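# Sort colored parcels into their matching trays

## Task

Move every parcel into the tray whose colour matches it, so that it rests flat on the bottom of that tray.

## Robot and tools

ROBOTS. Eight identical i2rt Big YAM arms, arm1 to arm8. Each has six revolute joints, a two-finger gripper and a wrist camera. Foot (base_link) positions in the scene frame, in metres: arm1 (-2.151, -0.606, 0.766), arm2 (-0.854, -0.623, 0.797), arm3 (0.435, -0.612, 0.752), arm4 (1.688, -0.612, 0.754), arm5 (2.165, 0.644, 0.790), arm6 (0.850, 0.628, 0.817), arm7 (-0.424, 0.615, 0.799), arm8 (-1.661, 0.655, 0.757). Arms 1-4 stand along y of about -0.6 and arms 5-8 along y of about +0.6. Each foot faces its own +x, and the yaw comes from its quaternion. Table tops under the arms are at z=0.720. A hand reaches roughly 1.0 m from its joint1 axis.

FRAMES. There is one shared scene frame. Its origin is on the floor and +z is up. The hand point sits between the finger pads, about 1 cm short of the tips. The fingers point along the hand's +z and open along its y. The printed hand position can be off, especially at long reach. hand_target is the pose the currently held joint targets would give.

CAMERAS. Room-mounted cameras are cam_arm1 to cam_arm8. Wrist cameras are arm1_cam_wrist to arm8_cam_wrist, and each rides on its hand looking toward the fingertips. All images are 672x504 and calibrated with pinhole plus radial distortion. Calibration may be slightly off. Fixed cameras are most trustworthy near their image centre.

TOOL move. Every argument is optional. arm1 to arm8 each take an object for that robot only. Leaving an arm out sends it nothing new, though it may still be pushing toward an older target. Inside an arm's object:
- joints: absolute targets keyed by joint name, in radians, plus gripper_m in metres. Ranges: joint1_rad -2.879..2.879 (yaw about the foot, positive counter-clockwise from above, 0 along the foot's +x). joint2_rad 0..3.141 (shoulder; 0 has the upper arm pointing back, and larger values raise it and bring it forward). joint3_rad 0..3.019 (elbow; 0 is folded, larger opens it). joint4_rad -1.692..1.57 (hand pitch, positive tips the fingers up). joint5_rad -1.57..1.57 (sideways swing, positive to the arm's right). joint6_rad -2.094..2.094 (roll, positive clockwise seen from behind). gripper_m 0..0.093 (the gap between the fingertips).
- target: an absolute hand pose, given as a list of 7 numbers [x, y, z, qw, qx, qy, qz]. Position is in metres in the scene frame and orientation is a wxyz quaternion. The hand travels in a straight line from hand_target toward it. When target is used, joints may contain only gripper_m.
- speed: the top path speed in m/s, 0.002..0.5, default 0.25. It is only allowed together with target. Rotation is capped at twice this value in rad/s.
All motions in one call start together. Hand paths in the same call finish together, paced by the slowest one, and last 0.5 to 10 s. No action lasts more than 15 s. Paths do not avoid obstacles or other arms. Hands lag, drift and can overshoot speed, and often end a centimetre or more off. The cameras argument is a list of camera names, or "all". Leaving it out gives all cameras, and [] gives none. A call with no arm commands simply returns the full state.

TOOL wait. seconds is 0 to 10, plus an optional cameras list. It commands nothing and returns the state and images.

TOOL zoom_image. camera is one name. region is [x0, y0, x1, y1] in pixels, with (0,0) at the top-left and at most 504x504. It only works on a camera included in the latest images.

TOOL finished_scene. scene is the current scene's number. It cannot be undone, and later calls in the same reply go to the next scene. Call it only once the parcels sit correctly without the robots touching them.

RESULT LINES. "move: arm1 done; arm2 time_out" gives each moved arm's outcome. joint_status and hand_status give how each motion ended:
- off_target: the joint stopped short and may still push.
- time_out: the joints keep nearby targets and keep pushing. Resend the reported positions to relax them.
- not_followed: a safety check withheld the command. This appears with "joint command not followed" or "pose unreachable", and the arm may keep trying.
on_its_own lists uncommanded behaviour, and its "held at" is a target, not a reading. "as last shown" marks arms not named in the call, whose status reads "not commanded". "pictures" gives the order of the images. Joint velocities are in rad/s (gripper in m/s), and "within noise" means the arm is still. Joint torques are drive outputs including gravity. Joints 3 and 4 wrap sign beyond ±28 N m. Time used shows the elapsed budget.

GRIPPING. When gripping a rigid item, gripper_m reads a few millimetres under its width, or occasionally up to 2 mm over. Empty and closed, it reads 0 to 0.003. Command about 5 mm under the touch reading for a full-force grip. To release, command well above the reading.

HEAT. Holding loads, stretching out or pushing against something heats motors. At 85 °C a MOTOR HOT line appears. At 100 °C an OVER-TEMPERATURE FAULT drops the arm for 30-60 s or more, and keys then show limit_stop_at_motor_heat; resend the targets afterwards.

AVOID. Do not let two robots press together; that includes closing a gripper on another arm's fingers. Hard collisions between arms also count. The self-clearance check can be too late and does not guard fingers, gripper housings or cameras. Do not knock objects out of the work area. Avoid drops, releasing a moving parcel, slams and hard sustained pushing. Loose objects may get pushed briefly by outside disturbances. If a move or wait is refused or interrupted by a stop, the later move, wait and finished_scene calls in that reply are skipped. The scene keeps running while the operator thinks, and arms hold their last command meanwhile.

Each tool is called after "Call:" as a command line: name --argument value for each argument, lists and objects as JSON in quotes; but a table of rows of numbers goes row by row, as --pt "numbers of a row", without its own name.

## Session

Call:
move --cameras '["cam_arm1","cam_arm2","cam_arm3","cam_arm4","cam_arm5","cam_arm6","cam_arm7","cam_arm8"]'

Scene clock: 0.00 s.
Joint torques (N m): no reading
Heat: arm1: hottest joint1_rad 32 °C; arm2: hottest joint2_rad 29 °C; arm3: hottest joint1_rad 31 °C; arm4: hottest gripper 32 °C; arm5: hottest joint6_rad 30 °C; arm6: hottest joint2_rad 30 °C; arm7: hottest joint5_rad 29 °C; arm8: hottest joint1_rad 31 °C.
Joint velocities: within noise
arm1.joint_positions: joint1_rad=-0.028 joint2_rad=+0.521 joint3_rad=+1.431 joint4_rad=-1.508 joint5_rad=+0.032 joint6_rad=-0.133 gripper_m=+0.09396
arm1.joint_status: not commanded
arm1.hand: x=-2.0073 y=-0.6778 z=+1.3083 quat_wxyz=(-0.446, -0.145, -0.870, +0.152) (m; scene frame)
arm1.hand_target: x=-2.0101 y=-0.6764 z=+1.3161 quat_wxyz=(-0.454, -0.145, -0.865, +0.155) (m; scene frame)
arm1.hand_status: not commanded
arm2.joint_positions: joint1_rad=+0.020 joint2_rad=+0.528 joint3_rad=+1.425 joint4_rad=-1.340 joint5_rad=+0.175 joint6_rad=+0.036 gripper_m=+0.09396
arm2.joint_status: not commanded
arm2.hand: x=-0.9859 y=-0.4872 z=+1.3715 quat_wxyz=(-0.230, +0.778, -0.324, -0.487) (m; scene frame)
arm2.hand_target: x=-0.9833 y=-0.4891 z=+1.3817 quat_wxyz=(-0.232, +0.772, -0.322, -0.497) (m; scene frame)
arm2.hand_status: not commanded
arm3.joint_positions: joint1_rad=+0.084 joint2_rad=+0.623 joint3_rad=+1.443 joint4_rad=-1.225 joint5_rad=+0.214 joint6_rad=-0.288 gripper_m=+0.09396
arm3.joint_status: not commanded
arm3.hand: x=+0.2458 y=-0.4641 z=+1.3420 quat_wxyz=(-0.302, +0.818, -0.155, -0.465) (m; scene frame)
arm3.hand_target: x=+0.2487 y=-0.4659 z=+1.3553 quat_wxyz=(-0.306, +0.809, -0.155, -0.477) (m; scene frame)
arm3.hand_status: not commanded
arm4.joint_positions: joint1_rad=+0.299 joint2_rad=+0.615 joint3_rad=+1.406 joint4_rad=-1.263 joint5_rad=-0.166 joint6_rad=-0.115 gripper_m=+0.09396
arm4.joint_status: not commanded
arm4.hand: x=+1.7423 y=-0.3720 z=+1.3161 quat_wxyz=(-0.394, +0.570, -0.636, -0.340) (m; scene frame)
arm4.hand_target: x=+1.7413 y=-0.3753 z=+1.3284 quat_wxyz=(-0.404, +0.566, -0.630, -0.346) (m; scene frame)
arm4.hand_status: not commanded
arm5.joint_positions: joint1_rad=-0.422 joint2_rad=+0.625 joint3_rad=+1.427 joint4_rad=-1.371 joint5_rad=+0.120 joint6_rad=-0.097 gripper_m=+0.09396
arm5.joint_status: not commanded
arm5.hand: x=+2.0004 y=+0.7998 z=+1.3402 quat_wxyz=(-0.234, +0.830, -0.279, -0.422) (m; scene frame)
arm5.hand_target: x=+2.0022 y=+0.7982 z=+1.3527 quat_wxyz=(-0.238, +0.823, -0.277, -0.434) (m; scene frame)
arm5.hand_status: not commanded
arm6.joint_positions: joint1_rad=+0.075 joint2_rad=+0.549 joint3_rad=+1.411 joint4_rad=-1.315 joint5_rad=-0.143 joint6_rad=+0.201 gripper_m=+0.09396
arm6.joint_status: not commanded
arm6.hand: x=+1.0364 y=+0.5443 z=+1.3862 quat_wxyz=(-0.531, -0.272, -0.802, +0.030) (m; scene frame)
arm6.hand_target: x=+1.0336 y=+0.5460 z=+1.3993 quat_wxyz=(-0.544, -0.268, -0.794, +0.033) (m; scene frame)
arm6.hand_status: not commanded
arm7.joint_positions: joint1_rad=-0.146 joint2_rad=+0.496 joint3_rad=+1.379 joint4_rad=-1.460 joint5_rad=-0.022 joint6_rad=+0.046 gripper_m=+0.09396
arm7.joint_status: not commanded
arm7.hand: x=-0.3012 y=+0.4957 z=+1.3304 quat_wxyz=(-0.447, -0.351, -0.807, +0.162) (m; scene frame)
arm7.hand_target: x=-0.3031 y=+0.4977 z=+1.3404 quat_wxyz=(-0.457, -0.348, -0.801, +0.166) (m; scene frame)
arm7.hand_status: not commanded
arm8.joint_positions: joint1_rad=-0.237 joint2_rad=+0.447 joint3_rad=+1.428 joint4_rad=-1.458 joint5_rad=-0.190 joint6_rad=-0.420 gripper_m=+0.09396
arm8.joint_status: not commanded
arm8.hand: x=-1.7428 y=+0.5401 z=+1.3190 quat_wxyz=(-0.160, -0.687, -0.503, +0.499) (m; scene frame)
arm8.hand_target: x=-1.7406 y=+0.5420 z=+1.3271 quat_wxyz=(-0.161, -0.682, -0.500, +0.508) (m; scene frame)
arm8.hand_status: not commanded
pictures: cam_arm1, cam_arm2, cam_arm3, cam_arm4, cam_arm5, cam_arm6, cam_arm7, cam_arm8

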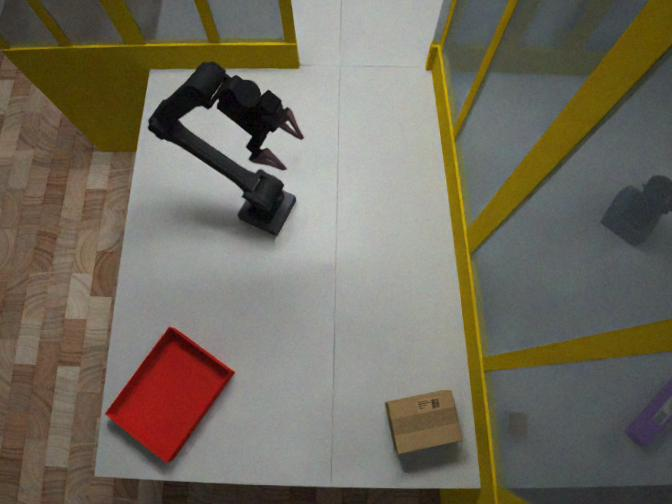

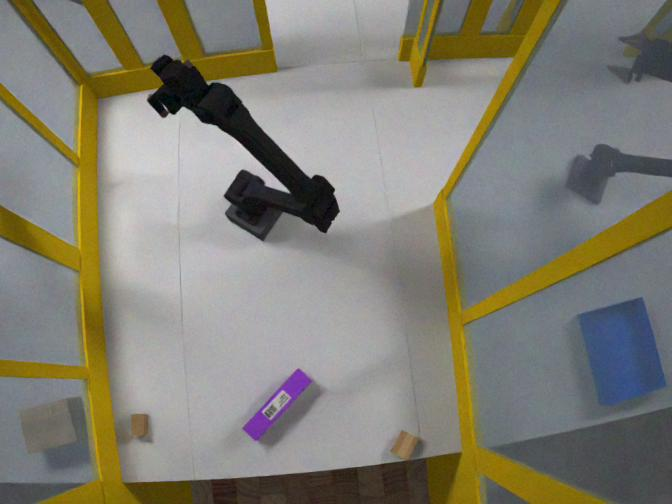

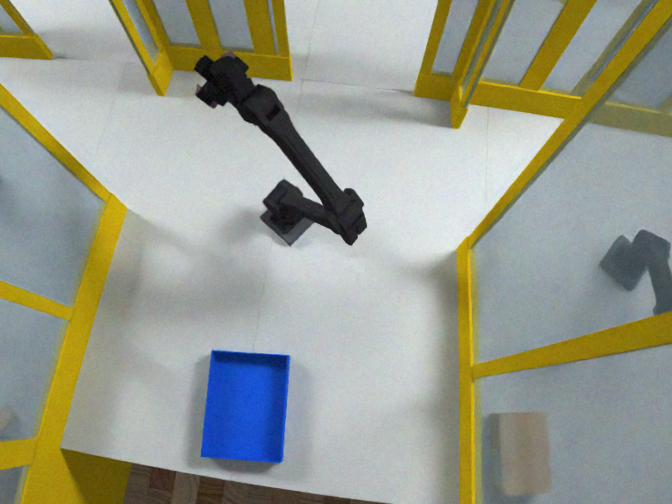

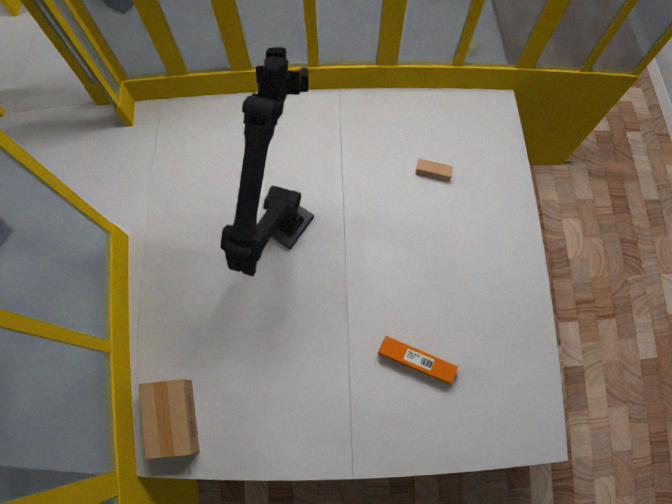

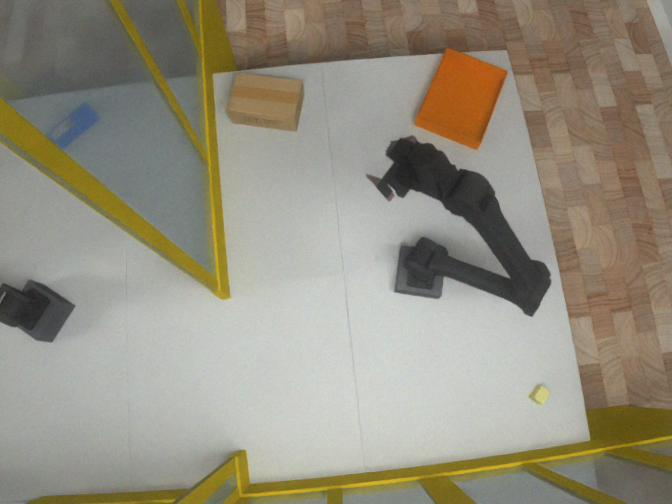

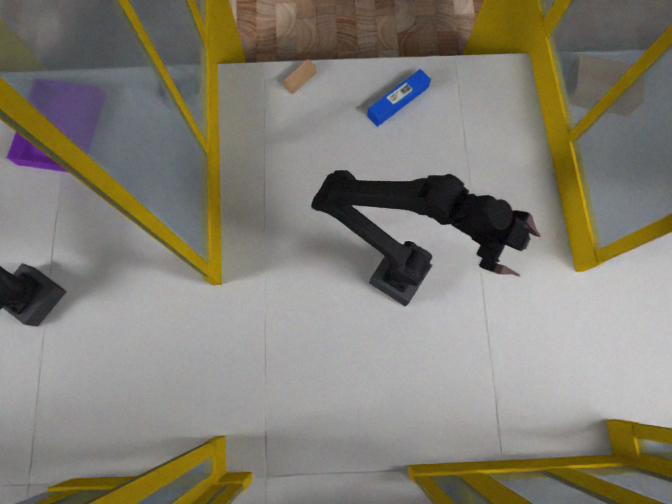

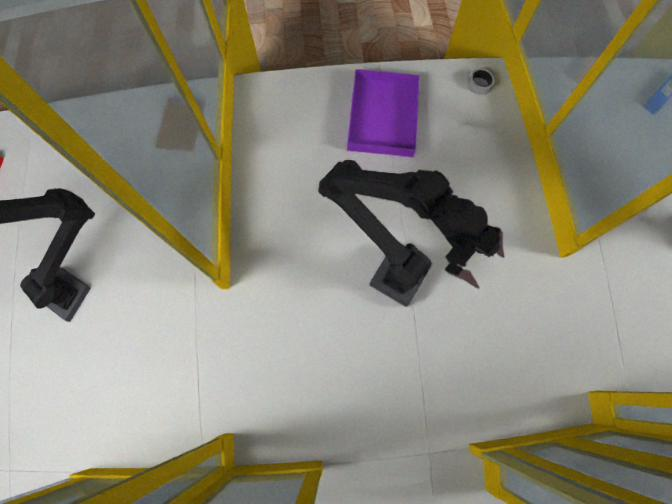

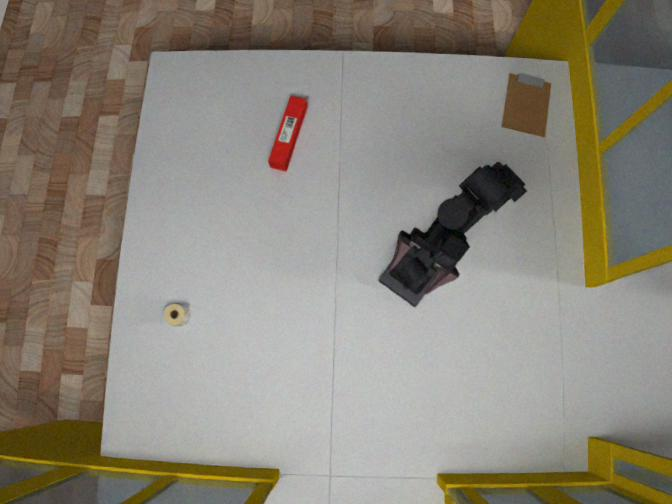

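Call:
zoom_image --camera "cam_arm8" --region '[220, 70, 360, 190]'

Call:
zoom_image --camera "cam_arm2" --region '[210, 340, 350, 460]'

Call:
zoom_image --camera "cam_arm6" --region '[330, 40, 470, 160]'

Call:
zoom_image --camera "cam_arm4" --region '[350, 300, 490, 420]'

Scaled by 3.600.

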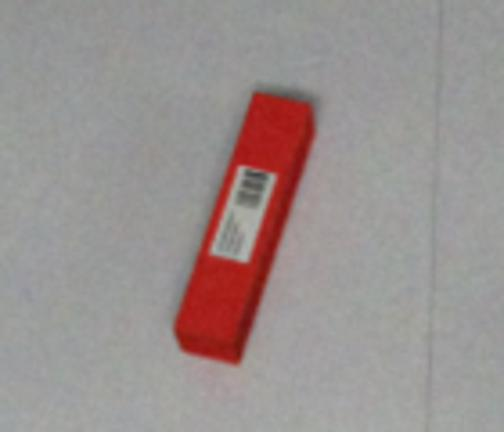

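Scaled by 3.600.

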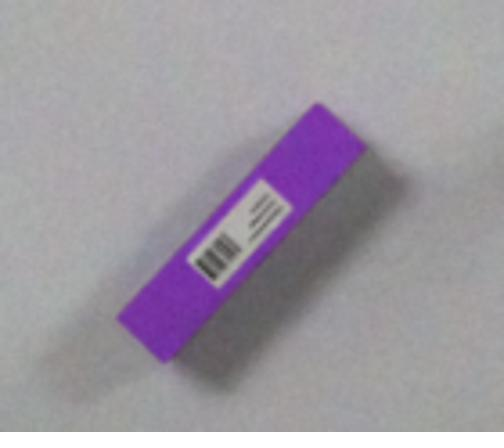

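Scaled by 3.600.

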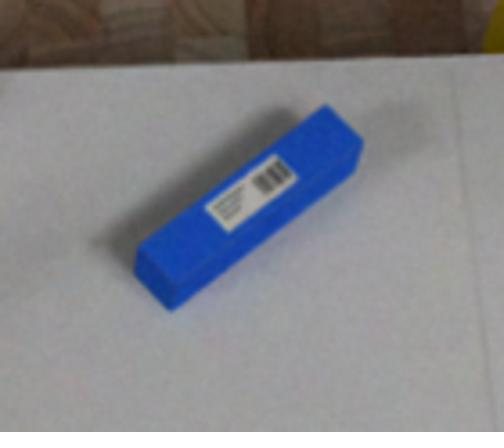

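Scaled by 3.600.

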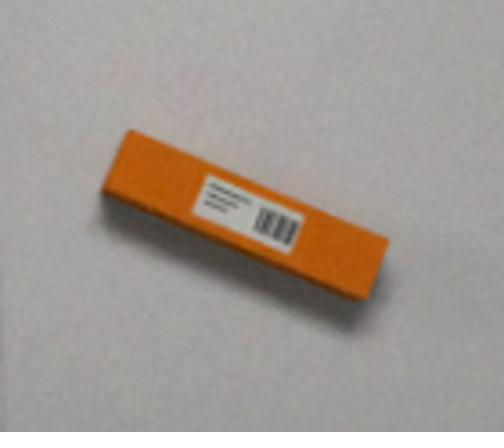

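Call:
move --arm8 '{"joints":{"joint1_rad":-1.829}}' --arm2 '{"joints":{"joint1_rad":2.244}}' --arm6 '{"joints":{"joint1_rad":2.119}}' --arm4 '{"joints":{"joint1_rad":-1.824}}' --cameras '[]'

Call:
move --arm8 '{"target":[-2.080,1.145,0.95,0,-0.633,0.774,0],"speed":0.4}' --arm2 '{"target":[-0.845,-1.279,0.95,0,0.937,0.349,0],"speed":0.4}' --arm6 '{"target":[0.903,1.380,0.95,0,-0.3206,0.9472,0],"speed":0.4}' --arm4 '{"target":[2.136,-1.145,0.95,0,0.2157,0.9765,0],"speed":0.4}' --cameras '["arm8_cam_wrist","arm2_cam_wrist","arm6_cam_wrist","arm4_cam_wrist"]'

Scene clock: 168.83 s.
Joint torques (N m): arm1=[1.44 4.78 7.91 1.7 0.08 0.02] | arm2=[0.79 3.72 8.12 2.21 0.06 -0.06] | arm3=[-0.56 0.85 9.95 1.72 -0.06 -0.02] | arm4=[-1.44 2.37 10.8 1.95 -0.12 0.05] | arm5=[-0.5 3.08 7.53 1.77 -0.09 -0.04] | arm6=[0.15 3.66 9.13 1.72 0.01 -0.12] | arm7=[-0.26 2.43 9.8 1.48 -0.07 0.1] | arm8=[1.03 6.18 8.54 1.42 -0.15 -0.03]
Heat: arm1: hottest joint1_rad 31 °C; arm2: hottest joint3_rad 34 °C; arm3: hottest joint1_rad 30 °C; arm4: hottest joint3_rad 42 °C; arm5: hottest joint3_rad 34 °C; arm6: hottest joint3_rad 31 °C; arm7: hottest joint3_rad 39 °C; arm8: hottest joint1_rad 30 °C.
move: arm2 done; arm4 done; arm6 done; arm8 done
Joint velocities: within noise
arm1, arm3, arm5, arm7: as last shown
arm2.joint_positions: joint1_rad=+2.237 joint2_rad=+0.528 joint3_rad=+1.425 joint4_rad=-1.340 joint5_rad=+0.175 joint6_rad=+0.036 gripper_m=+0.09399
arm2.joint_status: all done
arm2.hand: x=-0.8833 y=-0.8110 z=+1.3712 quat_wxyz=(+0.333, +0.637, +0.553, -0.422) (m; scene frame)
arm2.hand_target: x=-0.8821 y=-0.8080 z=+1.3813 quat_wxyz=(+0.342, +0.631, +0.550, -0.427) (m; scene frame)
arm2.hand_status: not commanded
arm4.joint_positions: joint1_rad=-1.808 joint2_rad=+0.615 joint3_rad=+1.406 joint4_rad=-1.263 joint5_rad=-0.166 joint6_rad=-0.115 gripper_m=+0.09399
arm4.joint_status: all done
arm4.hand: x=+1.8710 y=-0.7667 z=+1.3185 quat_wxyz=(-0.490, -0.264, -0.810, +0.186) (m; scene frame)
arm4.hand_target: x=+1.8663 y=-0.7667 z=+1.3307 quat_wxyz=(-0.498, -0.267, -0.801, +0.196) (m; scene frame)
arm4.hand_status: not commanded
arm6.joint_positions: joint1_rad=+2.109 joint2_rad=+0.549 joint3_rad=+1.411 joint4_rad=-1.315 joint5_rad=-0.143 joint6_rad=+0.201 gripper_m=+0.09399
arm6.joint_status: all done
arm6.hand: x=+0.8426 y=+0.8321 z=+1.3863 quat_wxyz=(-0.305, +0.539, -0.653, -0.436) (m; scene frame)
arm6.hand_target: x=+0.8404 y=+0.8288 z=+1.3993 quat_wxyz=(-0.312, +0.538, -0.643, -0.447) (m; scene frame)
arm6.hand_status: not commanded
arm8.joint_positions: joint1_rad=-1.822 joint2_rad=+0.447 joint3_rad=+1.428 joint4_rad=-1.458 joint5_rad=-0.190 joint6_rad=-0.420 gripper_m=+0.09398
arm8.joint_status: all done
arm8.hand: x=-1.7756 y=+0.7392 z=+1.3188 quat_wxyz=(+0.243, -0.841, +0.137, +0.464) (m; scene frame)
arm8.hand_target: x=-1.7731 y=+0.7377 z=+1.3269 quat_wxyz=(+0.250, -0.835, +0.138, +0.470) (m; scene frame)
arm8.hand_status: not commanded
pictures: none
No camera images: "cameras" was empty.

Scene clock: 172.53 s.
Joint torques (N m): arm1=[1.49 5.19 7.84 1.7 0.11 0.02] | arm2=[-0.21 -23.77 12.07 0.08 -0.07 0.09] | arm3=[-0.62 0.67 9.95 1.68 -0.07 0.01] | arm4=[0.91 -18.84 15.06 -0.23 -0.02 -0.03] | arm5=[-0.91 3.66 7.58 1.94 -0.06 -0.08] | arm6=[-1.32 -19.49 13.11 -0.16 0.03 0] | arm7=[-0.32 2.26 9.77 1.46 -0.08 0.11] | arm8=[1.44 -19.43 14.26 -0.55 -0.13 0.03]
Heat: arm1: hottest joint1_rad 31 °C; arm2: hottest joint3_rad 34 °C; arm3: hottest joint1_rad 30 °C; arm4: hottest joint3_rad 42 °C; arm5: hottest joint3_rad 34 °C; arm6: hottest joint3_rad 32 °C; arm7: hottest joint3_rad 39 °C; arm8: hottest joint3_rad 31 °C.
move: arm2 off_target; arm4 off_target; arm6 off_target; arm8 off_target
Joint velocities: within noise
arm1, arm3, arm5, arm7: as last shown
arm2.joint_positions: joint1_rad=+2.251 joint2_rad=+2.099 joint3_rad=+1.996 joint4_rad=-1.500 joint5_rad=+0.003 joint6_rad=+0.857 gripper_m=+0.09399
arm2.joint_status: not commanded
arm2.hand: x=-0.8428 y=-1.2663 z=+0.9349 quat_wxyz=(-0.016, +0.934, +0.358, +0.004) (m; scene frame)
arm2.hand_target: x=-0.8452 y=-1.2782 z=+0.9502 quat_wxyz=(+0.001, +0.937, +0.349, +0.000) (m; scene frame)
arm2.hand_status: off_target (0.020 m and 2.2 deg from the pose sent, 0.631 m and 75.6 deg at the start)
arm4.joint_positions: joint1_rad=-1.846 joint2_rad=+2.226 joint3_rad=+2.338 joint4_rad=-1.684 joint5_rad=-0.018 joint6_rad=-0.435 gripper_m=+0.09399
arm4.joint_status: not commanded
arm4.hand: x=+2.1211 y=-1.1427 z=+0.9397 quat_wxyz=(+0.000, -0.227, -0.974, -0.002) (m; scene frame)
arm4.hand_target: x=+2.1354 y=-1.1439 z=+0.9497 quat_wxyz=(-0.011, -0.216, -0.976, +0.008) (m; scene frame)
arm4.hand_status: off_target (0.018 m and 1.4 deg from the pose sent, 0.591 m and 64.1 deg at the start; a joint's target at an end of its range on 35 of 111 steps)
arm6.joint_positions: joint1_rad=+2.129 joint2_rad=+2.477 joint3_rad=+2.623 joint4_rad=-1.698 joint5_rad=+0.002 joint6_rad=+0.839 gripper_m=+0.09399
arm6.joint_status: not commanded
arm6.hand: x=+0.8957 y=+1.3711 z=+0.9373 quat_wxyz=(-0.004, +0.330, -0.944, -0.008) (m; scene frame)
arm6.hand_target: x=+0.9028 y=+1.3786 z=+0.9498 quat_wxyz=(-0.010, +0.321, -0.947, -0.024) (m; scene frame)
arm6.hand_status: off_target (0.017 m and 1.5 deg from the pose sent, 0.703 m and 75.4 deg at the start; a joint's target at an end of its range on 32 of 111 steps)
arm8.joint_positions: joint1_rad=-1.822 joint2_rad=+2.045 joint3_rad=+2.034 joint4_rad=-1.578 joint5_rad=+0.004 joint6_rad=+0.900 gripper_m=+0.09398
arm8.joint_status: not commanded
arm8.hand: x=-2.0743 y=+1.1342 z=+0.9432 quat_wxyz=(+0.002, -0.638, +0.770, -0.010) (m; scene frame)
arm8.hand_target: x=-2.0797 y=+1.1445 z=+0.9501 quat_wxyz=(+0.000, -0.633, +0.774, +0.001) (m; scene frame)
arm8.hand_status: off_target (0.014 m and 1.4 deg from the pose sent, 0.627 m and 100.7 deg at the start)
pictures: arm2_cam_wrist, arm4_cam_wrist, arm6_cam_wrist, arm8_cam_wrist
camera_calibration:
arm2_cam_wrist: T_world_to_cam=[[-0.664686, 0.746055, 0.0399249, 0.346003], [0.613806, 0.514833, 0.59849, 0.614261], [0.425952, 0.422314, -0.800135, 1.76239], [0, 0, 0, 1]] pos_world=[-0.897747, -1.31866, 1.02871]
arm4_cam_wrist: T_world_to_cam=[[-0.430382, -0.902606, 0.00861539, -0.129166], [-0.732079, 0.354622, 0.581639, 1.41627], [-0.528046, 0.244019, -0.813401, 2.28811], [0, 0, 0, 1]] pos_world=[2.18945, -1.17717, 1.03851]
arm6_cam_wrist: T_world_to_cam=[[0.627757, -0.778389, -0.0056147, 0.508772], [-0.640721, -0.520799, 0.564132, 0.765095], [-0.442039, -0.350541, -0.825665, 1.77473], [0, 0, 0, 1]] pos_world=[0.955325, 1.4166, 1.03657]
arm8_cam_wrist: T_world_to_cam=[[0.981655, -0.190534, 0.00703673, 2.24674], [-0.156728, -0.785364, 0.598866, 0.00510566], [-0.108578, -0.588983, -0.800819, 1.31868], [0, 0, 0, 1]] pos_world=[-2.06154, 1.20877, 1.03716]

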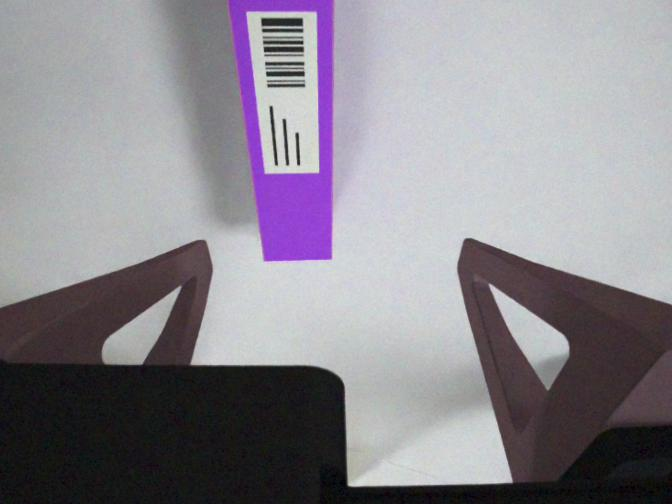

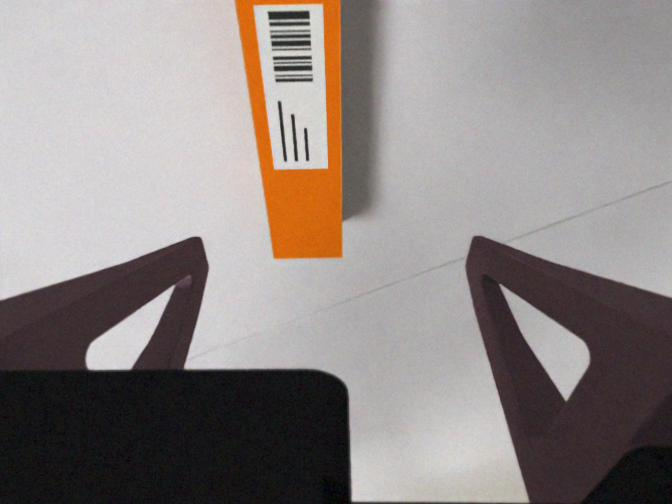

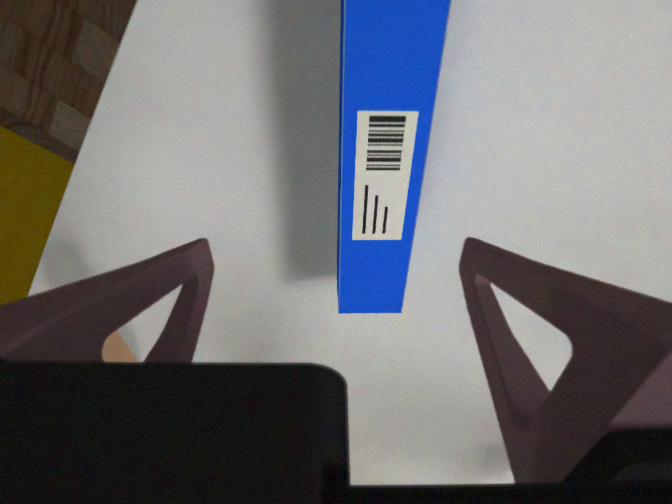

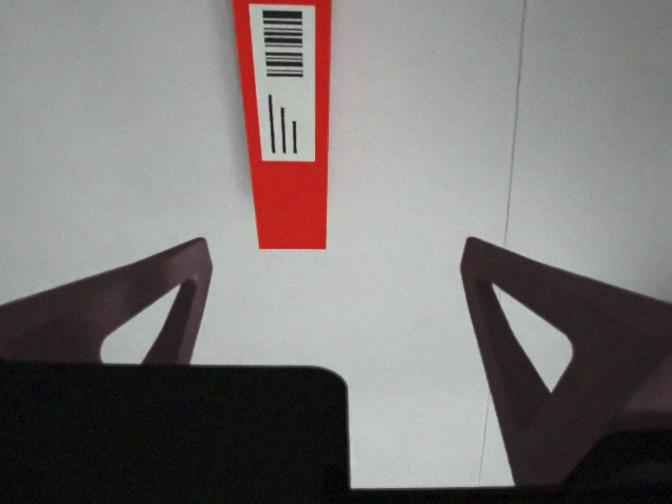

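Call:
move --arm8 '{"target":[-2.110,1.167,0.85,0,-0.633,0.774,0],"speed":0.25}' --arm2 '{"target":[-0.844,-1.309,0.865,0,0.937,0.349,0],"speed":0.25}' --arm6 '{"target":[0.907,1.340,0.87,0,-0.3206,0.9472,0],"speed":0.25}' --arm4 '{"target":[2.166,-1.137,0.86,0,0.2157,0.9765,0],"speed":0.25}' --cameras '["arm8_cam_wrist","arm2_cam_wrist","arm6_cam_wrist","arm4_cam_wrist"]'

Scene clock: 226.57 s.
Joint torques (N m): arm1=[1.14 4.78 7.83 1.76 0.1 -0.01] | arm2=[-0.09 -26.52 11.6 0.76 -0.07 0.09] | arm3=[-0.62 0.79 9.94 1.7 -0.06 -0.01] | arm4=[0.15 -19.84 11.37 0.58 -0.07 0.12] | arm5=[-0.97 3.37 7.34 1.81 -0.08 -0.05] | arm6=[-1.26 -21.13 8.91 0.4 0.04 -0.09] | arm7=[-0.38 2.32 9.78 1.47 -0.07 0.11] | arm8=[2.55 -22.42 12.27 0.09 -0.12 0.04]
Heat: arm1: hottest joint3_rad 32 °C; arm2: hottest joint2_rad 37 °C; arm3: hottest joint1_rad 30 °C; arm4: hottest joint3_rad 51 °C; arm5: hottest joint3_rad 35 °C; arm6: hottest joint2_rad 37 °C; arm7: hottest joint3_rad 40 °C; arm8: hottest joint3_rad 36 °C.
move: arm2 off_target; arm4 done; arm6 off_target; arm8 off_target
Joint velocities: within noise
arm1, arm3, arm5, arm7: as last shown
arm2.joint_positions: joint1_rad=+2.251 joint2_rad=+2.244 joint3_rad=+1.999 joint4_rad=-1.392 joint5_rad=+0.003 joint6_rad=+0.858 gripper_m=+0.09399
arm2.joint_status: not commanded
arm2.hand: x=-0.8424 y=-1.2880 z=+0.8425 quat_wxyz=(-0.032, +0.933, +0.358, +0.010) (m; scene frame)
arm2.hand_target: x=-0.8442 y=-1.3076 z=+0.8657 quat_wxyz=(+0.000, +0.937, +0.349, +0.000) (m; scene frame)
arm2.hand_status: off_target (0.031 m and 4.0 deg from the pose sent, 0.082 m and 2.2 deg at the start)
arm4.joint_positions: joint1_rad=-1.797 joint2_rad=+2.300 joint3_rad=+2.275 joint4_rad=-1.552 joint5_rad=-0.016 joint6_rad=-0.411 gripper_m=+0.09399
arm4.joint_status: not commanded
arm4.hand: x=+2.1586 y=-1.1362 z=+0.8650 quat_wxyz=(+0.003, -0.215, -0.977, -0.003) (m; scene frame)
arm4.hand_target: x=+2.1658 y=-1.1369 z=+0.8602 quat_wxyz=(+0.000, -0.216, -0.976, +0.000) (m; scene frame)
arm4.hand_status: done (0.009 m and 0.4 deg from the pose sent, 0.092 m and 1.4 deg at the start)
arm6.joint_positions: joint1_rad=+2.119 joint2_rad=+2.374 joint3_rad=+2.194 joint4_rad=-1.438 joint5_rad=+0.002 joint6_rad=+0.840 gripper_m=+0.09399
arm6.joint_status: not commanded
arm6.hand: x=+0.9001 y=+1.3324 z=+0.8478 quat_wxyz=(+0.008, +0.325, -0.945, +0.022) (m; scene frame)
arm6.hand_target: x=+0.9070 y=+1.3395 z=+0.8701 quat_wxyz=(+0.000, +0.321, -0.947, +0.000) (m; scene frame)
arm6.hand_status: off_target (0.024 m and 2.7 deg from the pose sent, 0.075 m and 1.5 deg at the start)
arm8.joint_positions: joint1_rad=-1.822 joint2_rad=+2.203 joint3_rad=+2.034 joint4_rad=-1.434 joint5_rad=+0.003 joint6_rad=+0.913 gripper_m=+0.09398
arm8.joint_status: not commanded
arm8.hand: x=-2.0982 y=+1.1616 z=+0.8424 quat_wxyz=(+0.002, -0.633, +0.774, -0.017) (m; scene frame)
arm8.hand_target: x=-2.1099 y=+1.1666 z=+0.8502 quat_wxyz=(+0.000, -0.633, +0.774, +0.000) (m; scene frame)
arm8.hand_status: off_target (0.015 m and 1.9 deg from the pose sent, 0.105 m and 1.4 deg at the start)
pictures: arm2_cam_wrist, arm4_cam_wrist, arm6_cam_wrist, arm8_cam_wrist
camera_calibration:
arm2_cam_wrist: T_world_to_cam=[[-0.664131, 0.744697, 0.0660057, 0.342921], [0.614342, 0.493295, 0.615828, 0.638413], [0.426045, 0.449541, -0.785111, 1.71998], [0, 0, 0, 1]] pos_world=[-0.897246, -1.3435, 0.934583]
arm4_cam_wrist: T_world_to_cam=[[-0.407578, -0.913139, 0.00763955, -0.166869], [-0.737827, 0.334234, 0.586429, 1.46993], [-0.538044, 0.233379, -0.809965, 2.25212], [0, 0, 0, 1]] pos_world=[2.22828, -1.16927, 0.963405]
arm6_cam_wrist: T_world_to_cam=[[0.620095, -0.783386, 0.0422941, 0.448251], [-0.643212, -0.476794, 0.599121, 0.712168], [-0.449177, -0.398716, -0.79954, 1.73764], [0, 0, 0, 1]] pos_world=[0.960626, 1.38354, 0.943681]
arm8_cam_wrist: T_world_to_cam=[[0.979077, -0.202705, 0.0178524, 2.27573], [-0.171908, -0.776996, 0.605579, 0.035922], [-0.108882, -0.595977, -0.795585, 1.25462], [0, 0, 0, 1]] pos_world=[-2.08534, 1.23694, 0.935779]

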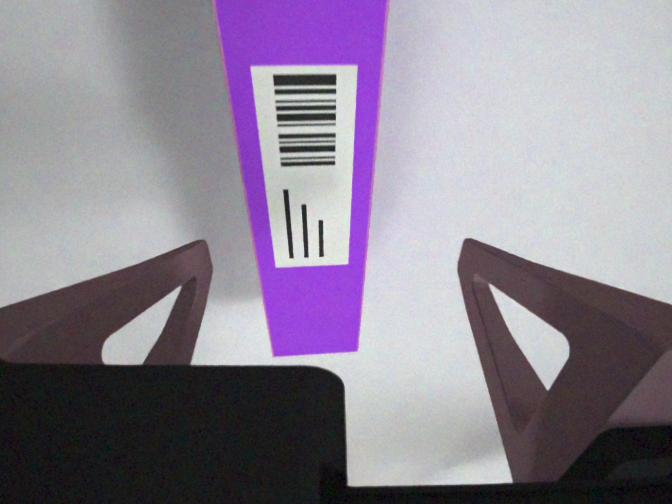

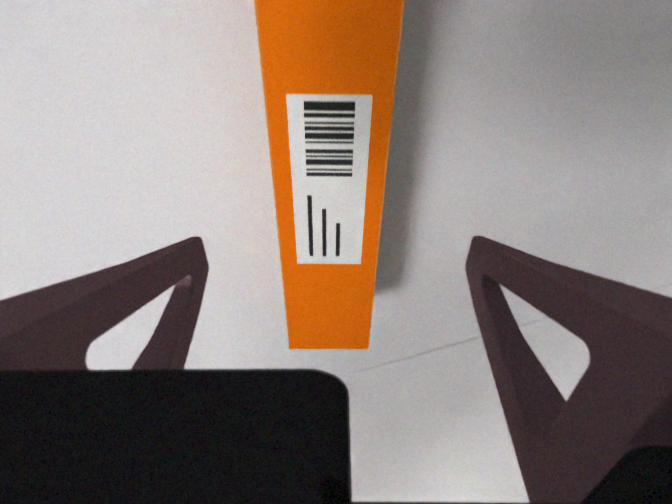

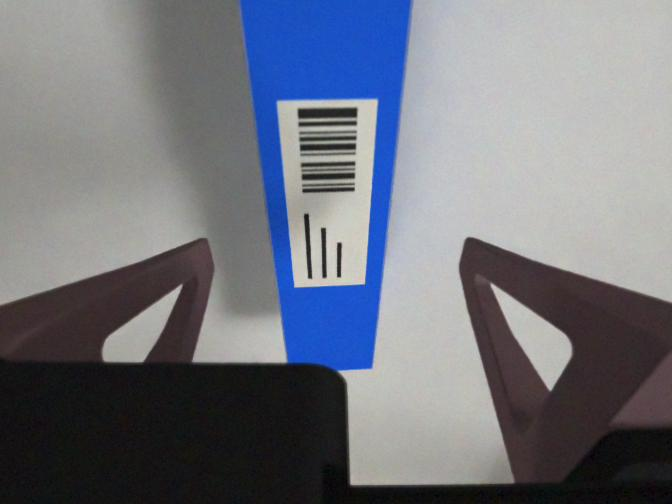

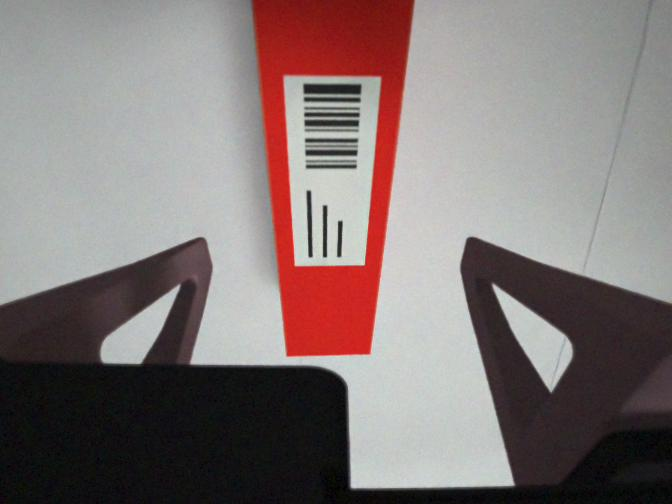

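Call:
move --arm8 '{"target":[-2.111,1.167,0.760,0,-0.633,0.774,0],"speed":0.15}' --arm2 '{"target":[-0.844,-1.316,0.785,0,0.937,0.349,0],"speed":0.15}' --arm6 '{"target":[0.909,1.342,0.793,0,-0.3206,0.9472,0],"speed":0.15}' --arm4 '{"target":[2.160,-1.136,0.763,0,0.2157,0.9765,0],"speed":0.15}' --cameras '["arm8_cam_wrist","arm2_cam_wrist","arm6_cam_wrist","arm4_cam_wrist"]'

Call:
move --arm8 '{"joints":{"gripper_m":0.045}}' --arm2 '{"joints":{"gripper_m":0.045}}' --arm6 '{"joints":{"gripper_m":0.045}}' --arm4 '{"joints":{"gripper_m":0.045}}' --cameras '[]'

Scene clock: 247.50 s.
Joint torques (N m): arm1=[1.32 4.66 7.87 1.73 0.12 0.03] | arm2=[-0.15 -25.93 7.99 0.94 -0.05 0.09] | arm3=[-0.5 0.91 9.96 1.73 -0.06 0] | arm4=[-0.09 -19.25 9.84 0.75 -0.06 0.09] | arm5=[-0.67 2.96 7.39 1.81 -0.08 -0.01] | arm6=[-1.44 -18.73 8.43 0.53 0.04 -0.11] | arm7=[-0.38 2.32 9.81 1.48 -0.08 0.09] | arm8=[2.55 -21.71 9.32 0.24 -0.12 0.04]
Heat: arm1: hottest joint3_rad 32 °C; arm2: hottest joint3_rad 41 °C; arm3: hottest joint1_rad 30 °C; arm4: hottest joint3_rad 46 °C; arm5: hottest joint3_rad 35 °C; arm6: hottest joint2_rad 39 °C; arm7: hottest joint3_rad 40 °C; arm8: hottest joint3_rad 36 °C.
move: arm2 done; arm4 off_target; arm6 done; arm8 off_target
Joint velocities: within noise
arm1, arm3, arm5, arm7: as last shown
arm2.joint_positions: joint1_rad=+2.251 joint2_rad=+2.323 joint3_rad=+1.995 joint4_rad=-1.252 joint5_rad=+0.003 joint6_rad=+0.858 gripper_m=+0.09399
arm2.joint_status: not commanded
arm2.hand: x=-0.8419 y=-1.3123 z=+0.7883 quat_wxyz=(-0.005, +0.934, +0.358, +0.000) (m; scene frame)
arm2.hand_target: x=-0.8441 y=-1.3159 z=+0.7851 quat_wxyz=(+0.000, +0.937, +0.349, +0.000) (m; scene frame)
arm2.hand_status: done (0.005 m and 1.2 deg from the pose sent, 0.064 m and 4.1 deg at the start)
arm4.joint_positions: joint1_rad=-1.797 joint2_rad=+2.326 joint3_rad=+2.094 joint4_rad=-1.326 joint5_rad=-0.016 joint6_rad=-0.411 gripper_m=+0.09399
arm4.joint_status: not commanded
arm4.hand: x=+2.1581 y=-1.1376 z=+0.7794 quat_wxyz=(-0.005, -0.215, -0.977, +0.003) (m; scene frame)
arm4.hand_target: x=+2.1597 y=-1.1358 z=+0.7633 quat_wxyz=(+0.000, -0.216, -0.976, +0.000) (m; scene frame)
arm4.hand_status: off_target (0.017 m and 0.7 deg from the pose sent, 0.102 m and 0.5 deg at the start)
arm6.joint_positions: joint1_rad=+2.119 joint2_rad=+2.408 joint3_rad=+2.119 joint4_rad=-1.292 joint5_rad=+0.002 joint6_rad=+0.840 gripper_m=+0.09399
arm6.joint_status: not commanded
arm6.hand: x=+0.9008 y=+1.3384 z=+0.7955 quat_wxyz=(+0.001, +0.325, -0.946, +0.005) (m; scene frame)
arm6.hand_target: x=+0.9089 y=+1.3419 z=+0.7930 quat_wxyz=(+0.000, +0.321, -0.947, +0.000) (m; scene frame)
arm6.hand_status: done (0.009 m and 0.8 deg from the pose sent, 0.056 m and 2.7 deg at the start)
arm8.joint_positions: joint1_rad=-1.822 joint2_rad=+2.262 joint3_rad=+1.945 joint4_rad=-1.249 joint5_rad=+0.003 joint6_rad=+0.914 gripper_m=+0.09398
arm8.joint_status: not commanded
arm8.hand: x=-2.1054 y=+1.1698 z=+0.7712 quat_wxyz=(+0.001, -0.633, +0.774, +0.002) (m; scene frame)
arm8.hand_target: x=-2.1108 y=+1.1669 z=+0.7601 quat_wxyz=(+0.000, -0.633, +0.774, +0.000) (m; scene frame)
arm8.hand_status: off_target (0.013 m and 0.3 deg from the pose sent, 0.084 m and 1.9 deg at the start)
pictures: arm2_cam_wrist, arm4_cam_wrist, arm6_cam_wrist, arm8_cam_wrist
camera_calibration:
arm2_cam_wrist: T_world_to_cam=[[-0.66415, 0.747277, 0.0219691, 0.402985], [0.613697, 0.528177, 0.58686, 0.751694], [0.426943, 0.403245, -0.80939, 1.64723], [0, 0, 0, 1]] pos_world=[-0.896944, -1.36241, 0.88326]
arm4_cam_wrist: T_world_to_cam=[[-0.40747, -0.913078, 0.0160056, -0.174419], [-0.745721, 0.3428, 0.571304, 1.55873], [-0.527132, 0.220854, -0.820582, 2.15326], [0, 0, 0, 1]] pos_world=[2.22636, -1.16915, 0.879217]
arm6_cam_wrist: T_world_to_cam=[[0.619695, -0.784677, 0.0161321, 0.477776], [-0.644914, -0.497389, 0.58025, 0.790941], [-0.447285, -0.369982, -0.814278, 1.6701], [0, 0, 0, 1]] pos_world=[0.961024, 1.38621, 0.893276]
arm8_cam_wrist: T_world_to_cam=[[0.9789, -0.203957, -0.0125221, 2.31016], [-0.157935, -0.794052, 0.586973, 0.148012], [-0.12966, -0.57261, -0.809509, 1.14165], [0, 0, 0, 1]] pos_world=[-2.09001, 1.24242, 0.866227]

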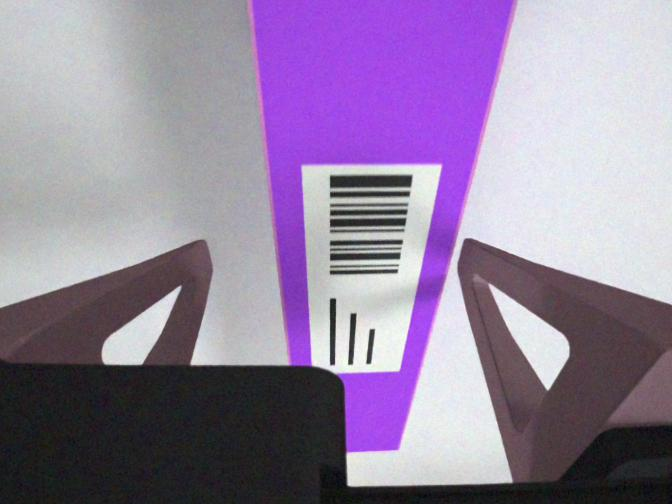

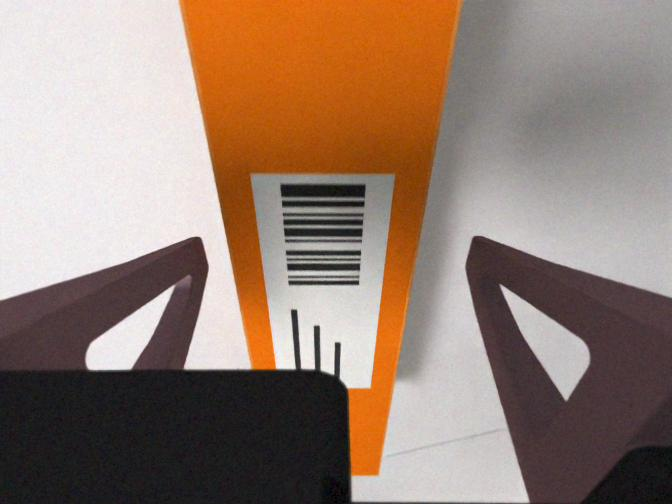

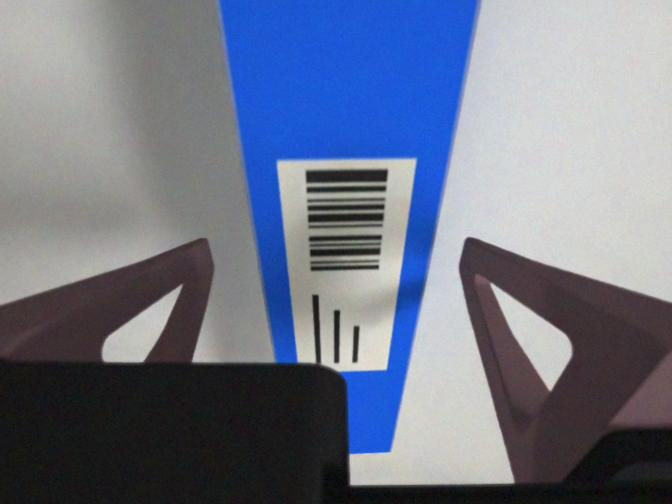

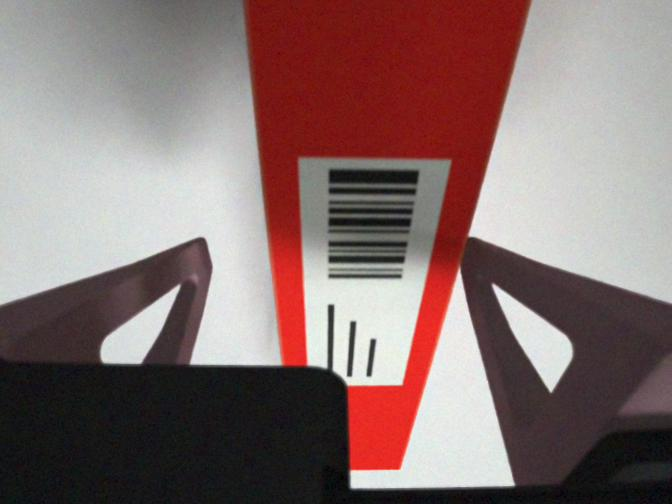

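Scene clock: 248.10 s.
Joint torques (N m): arm1=[1.32 4.84 7.9 1.69 0.11 0.03] | arm2=[-0.09 -25.99 7.97 0.94 -0.03 0.08] | arm3=[-0.56 0.73 9.96 1.69 -0.06 -0.02] | arm4=[-0.09 -19.25 9.84 0.76 -0.06 0.09] | arm5=[-0.73 3.08 7.38 1.91 -0.11 -0.01] | arm6=[-1.44 -18.78 8.46 0.53 0.06 -0.11] | arm7=[-0.26 2.37 9.76 1.44 -0.08 0.1] | arm8=[2.9 -21.77 9.32 0.21 -0.11 0.02]
Heat: arm1: hottest joint3_rad 32 °C; arm2: hottest joint3_rad 41 °C; arm3: hottest joint1_rad 30 °C; arm4: hottest joint3_rad 46 °C; arm5: hottest joint3_rad 35 °C; arm6: hottest joint2_rad 39 °C; arm7: hottest joint3_rad 40 °C; arm8: hottest joint3_rad 36 °C.
move: arm2 off_target; arm4 off_target; arm6 off_target; arm8 off_target
Joint velocities: within noise
arm1, arm3, arm5, arm7: as last shown
arm2.joint_positions: joint1_rad=+2.251 joint2_rad=+2.323 joint3_rad=+1.995 joint4_rad=-1.251 joint5_rad=+0.002 joint6_rad=+0.859 gripper_m=+0.05783
arm2.joint_status: gripper_m off_target (ended at +0.05787, target +0.04500)
arm2.hand: x=-0.8419 y=-1.3124 z=+0.7883 quat_wxyz=(-0.005, +0.934, +0.357, +0.000) (m; scene frame)
arm2.hand_target: x=-0.8442 y=-1.3160 z=+0.7851 quat_wxyz=(+0.000, +0.937, +0.349, +0.000) (m; scene frame)
arm2.hand_status: not commanded
arm4.joint_positions: joint1_rad=-1.797 joint2_rad=+2.326 joint3_rad=+2.094 joint4_rad=-1.325 joint5_rad=-0.016 joint6_rad=-0.411 gripper_m=+0.05870
arm4.joint_status: gripper_m off_target (ended at +0.05873, target +0.04500)
arm4.hand: x=+2.1581 y=-1.1377 z=+0.7794 quat_wxyz=(-0.006, -0.215, -0.977, +0.003) (m; scene frame)
arm4.hand_target: x=+2.1597 y=-1.1359 z=+0.7633 quat_wxyz=(+0.000, -0.216, -0.976, +0.000) (m; scene frame)
arm4.hand_status: not commanded
arm6.joint_positions: joint1_rad=+2.118 joint2_rad=+2.408 joint3_rad=+2.119 joint4_rad=-1.292 joint5_rad=+0.002 joint6_rad=+0.840 gripper_m=+0.05848
arm6.joint_status: gripper_m off_target (ended at +0.05851, target +0.04500)
arm6.hand: x=+0.9010 y=+1.3385 z=+0.7955 quat_wxyz=(+0.002, +0.325, -0.946, +0.005) (m; scene frame)
arm6.hand_target: x=+0.9091 y=+1.3419 z=+0.7930 quat_wxyz=(+0.000, +0.321, -0.947, +0.000) (m; scene frame)
arm6.hand_status: not commanded
arm8.joint_positions: joint1_rad=-1.822 joint2_rad=+2.262 joint3_rad=+1.945 joint4_rad=-1.248 joint5_rad=+0.003 joint6_rad=+0.914 gripper_m=+0.05969
arm8.joint_status: gripper_m off_target (ended at +0.05971, target +0.04500)
arm8.hand: x=-2.1054 y=+1.1698 z=+0.7712 quat_wxyz=(+0.001, -0.633, +0.774, +0.003) (m; scene frame)
arm8.hand_target: x=-2.1108 y=+1.1669 z=+0.7601 quat_wxyz=(+0.000, -0.633, +0.774, +0.000) (m; scene frame)
arm8.hand_status: not commanded
pictures: none
No camera images: "cameras" was empty.


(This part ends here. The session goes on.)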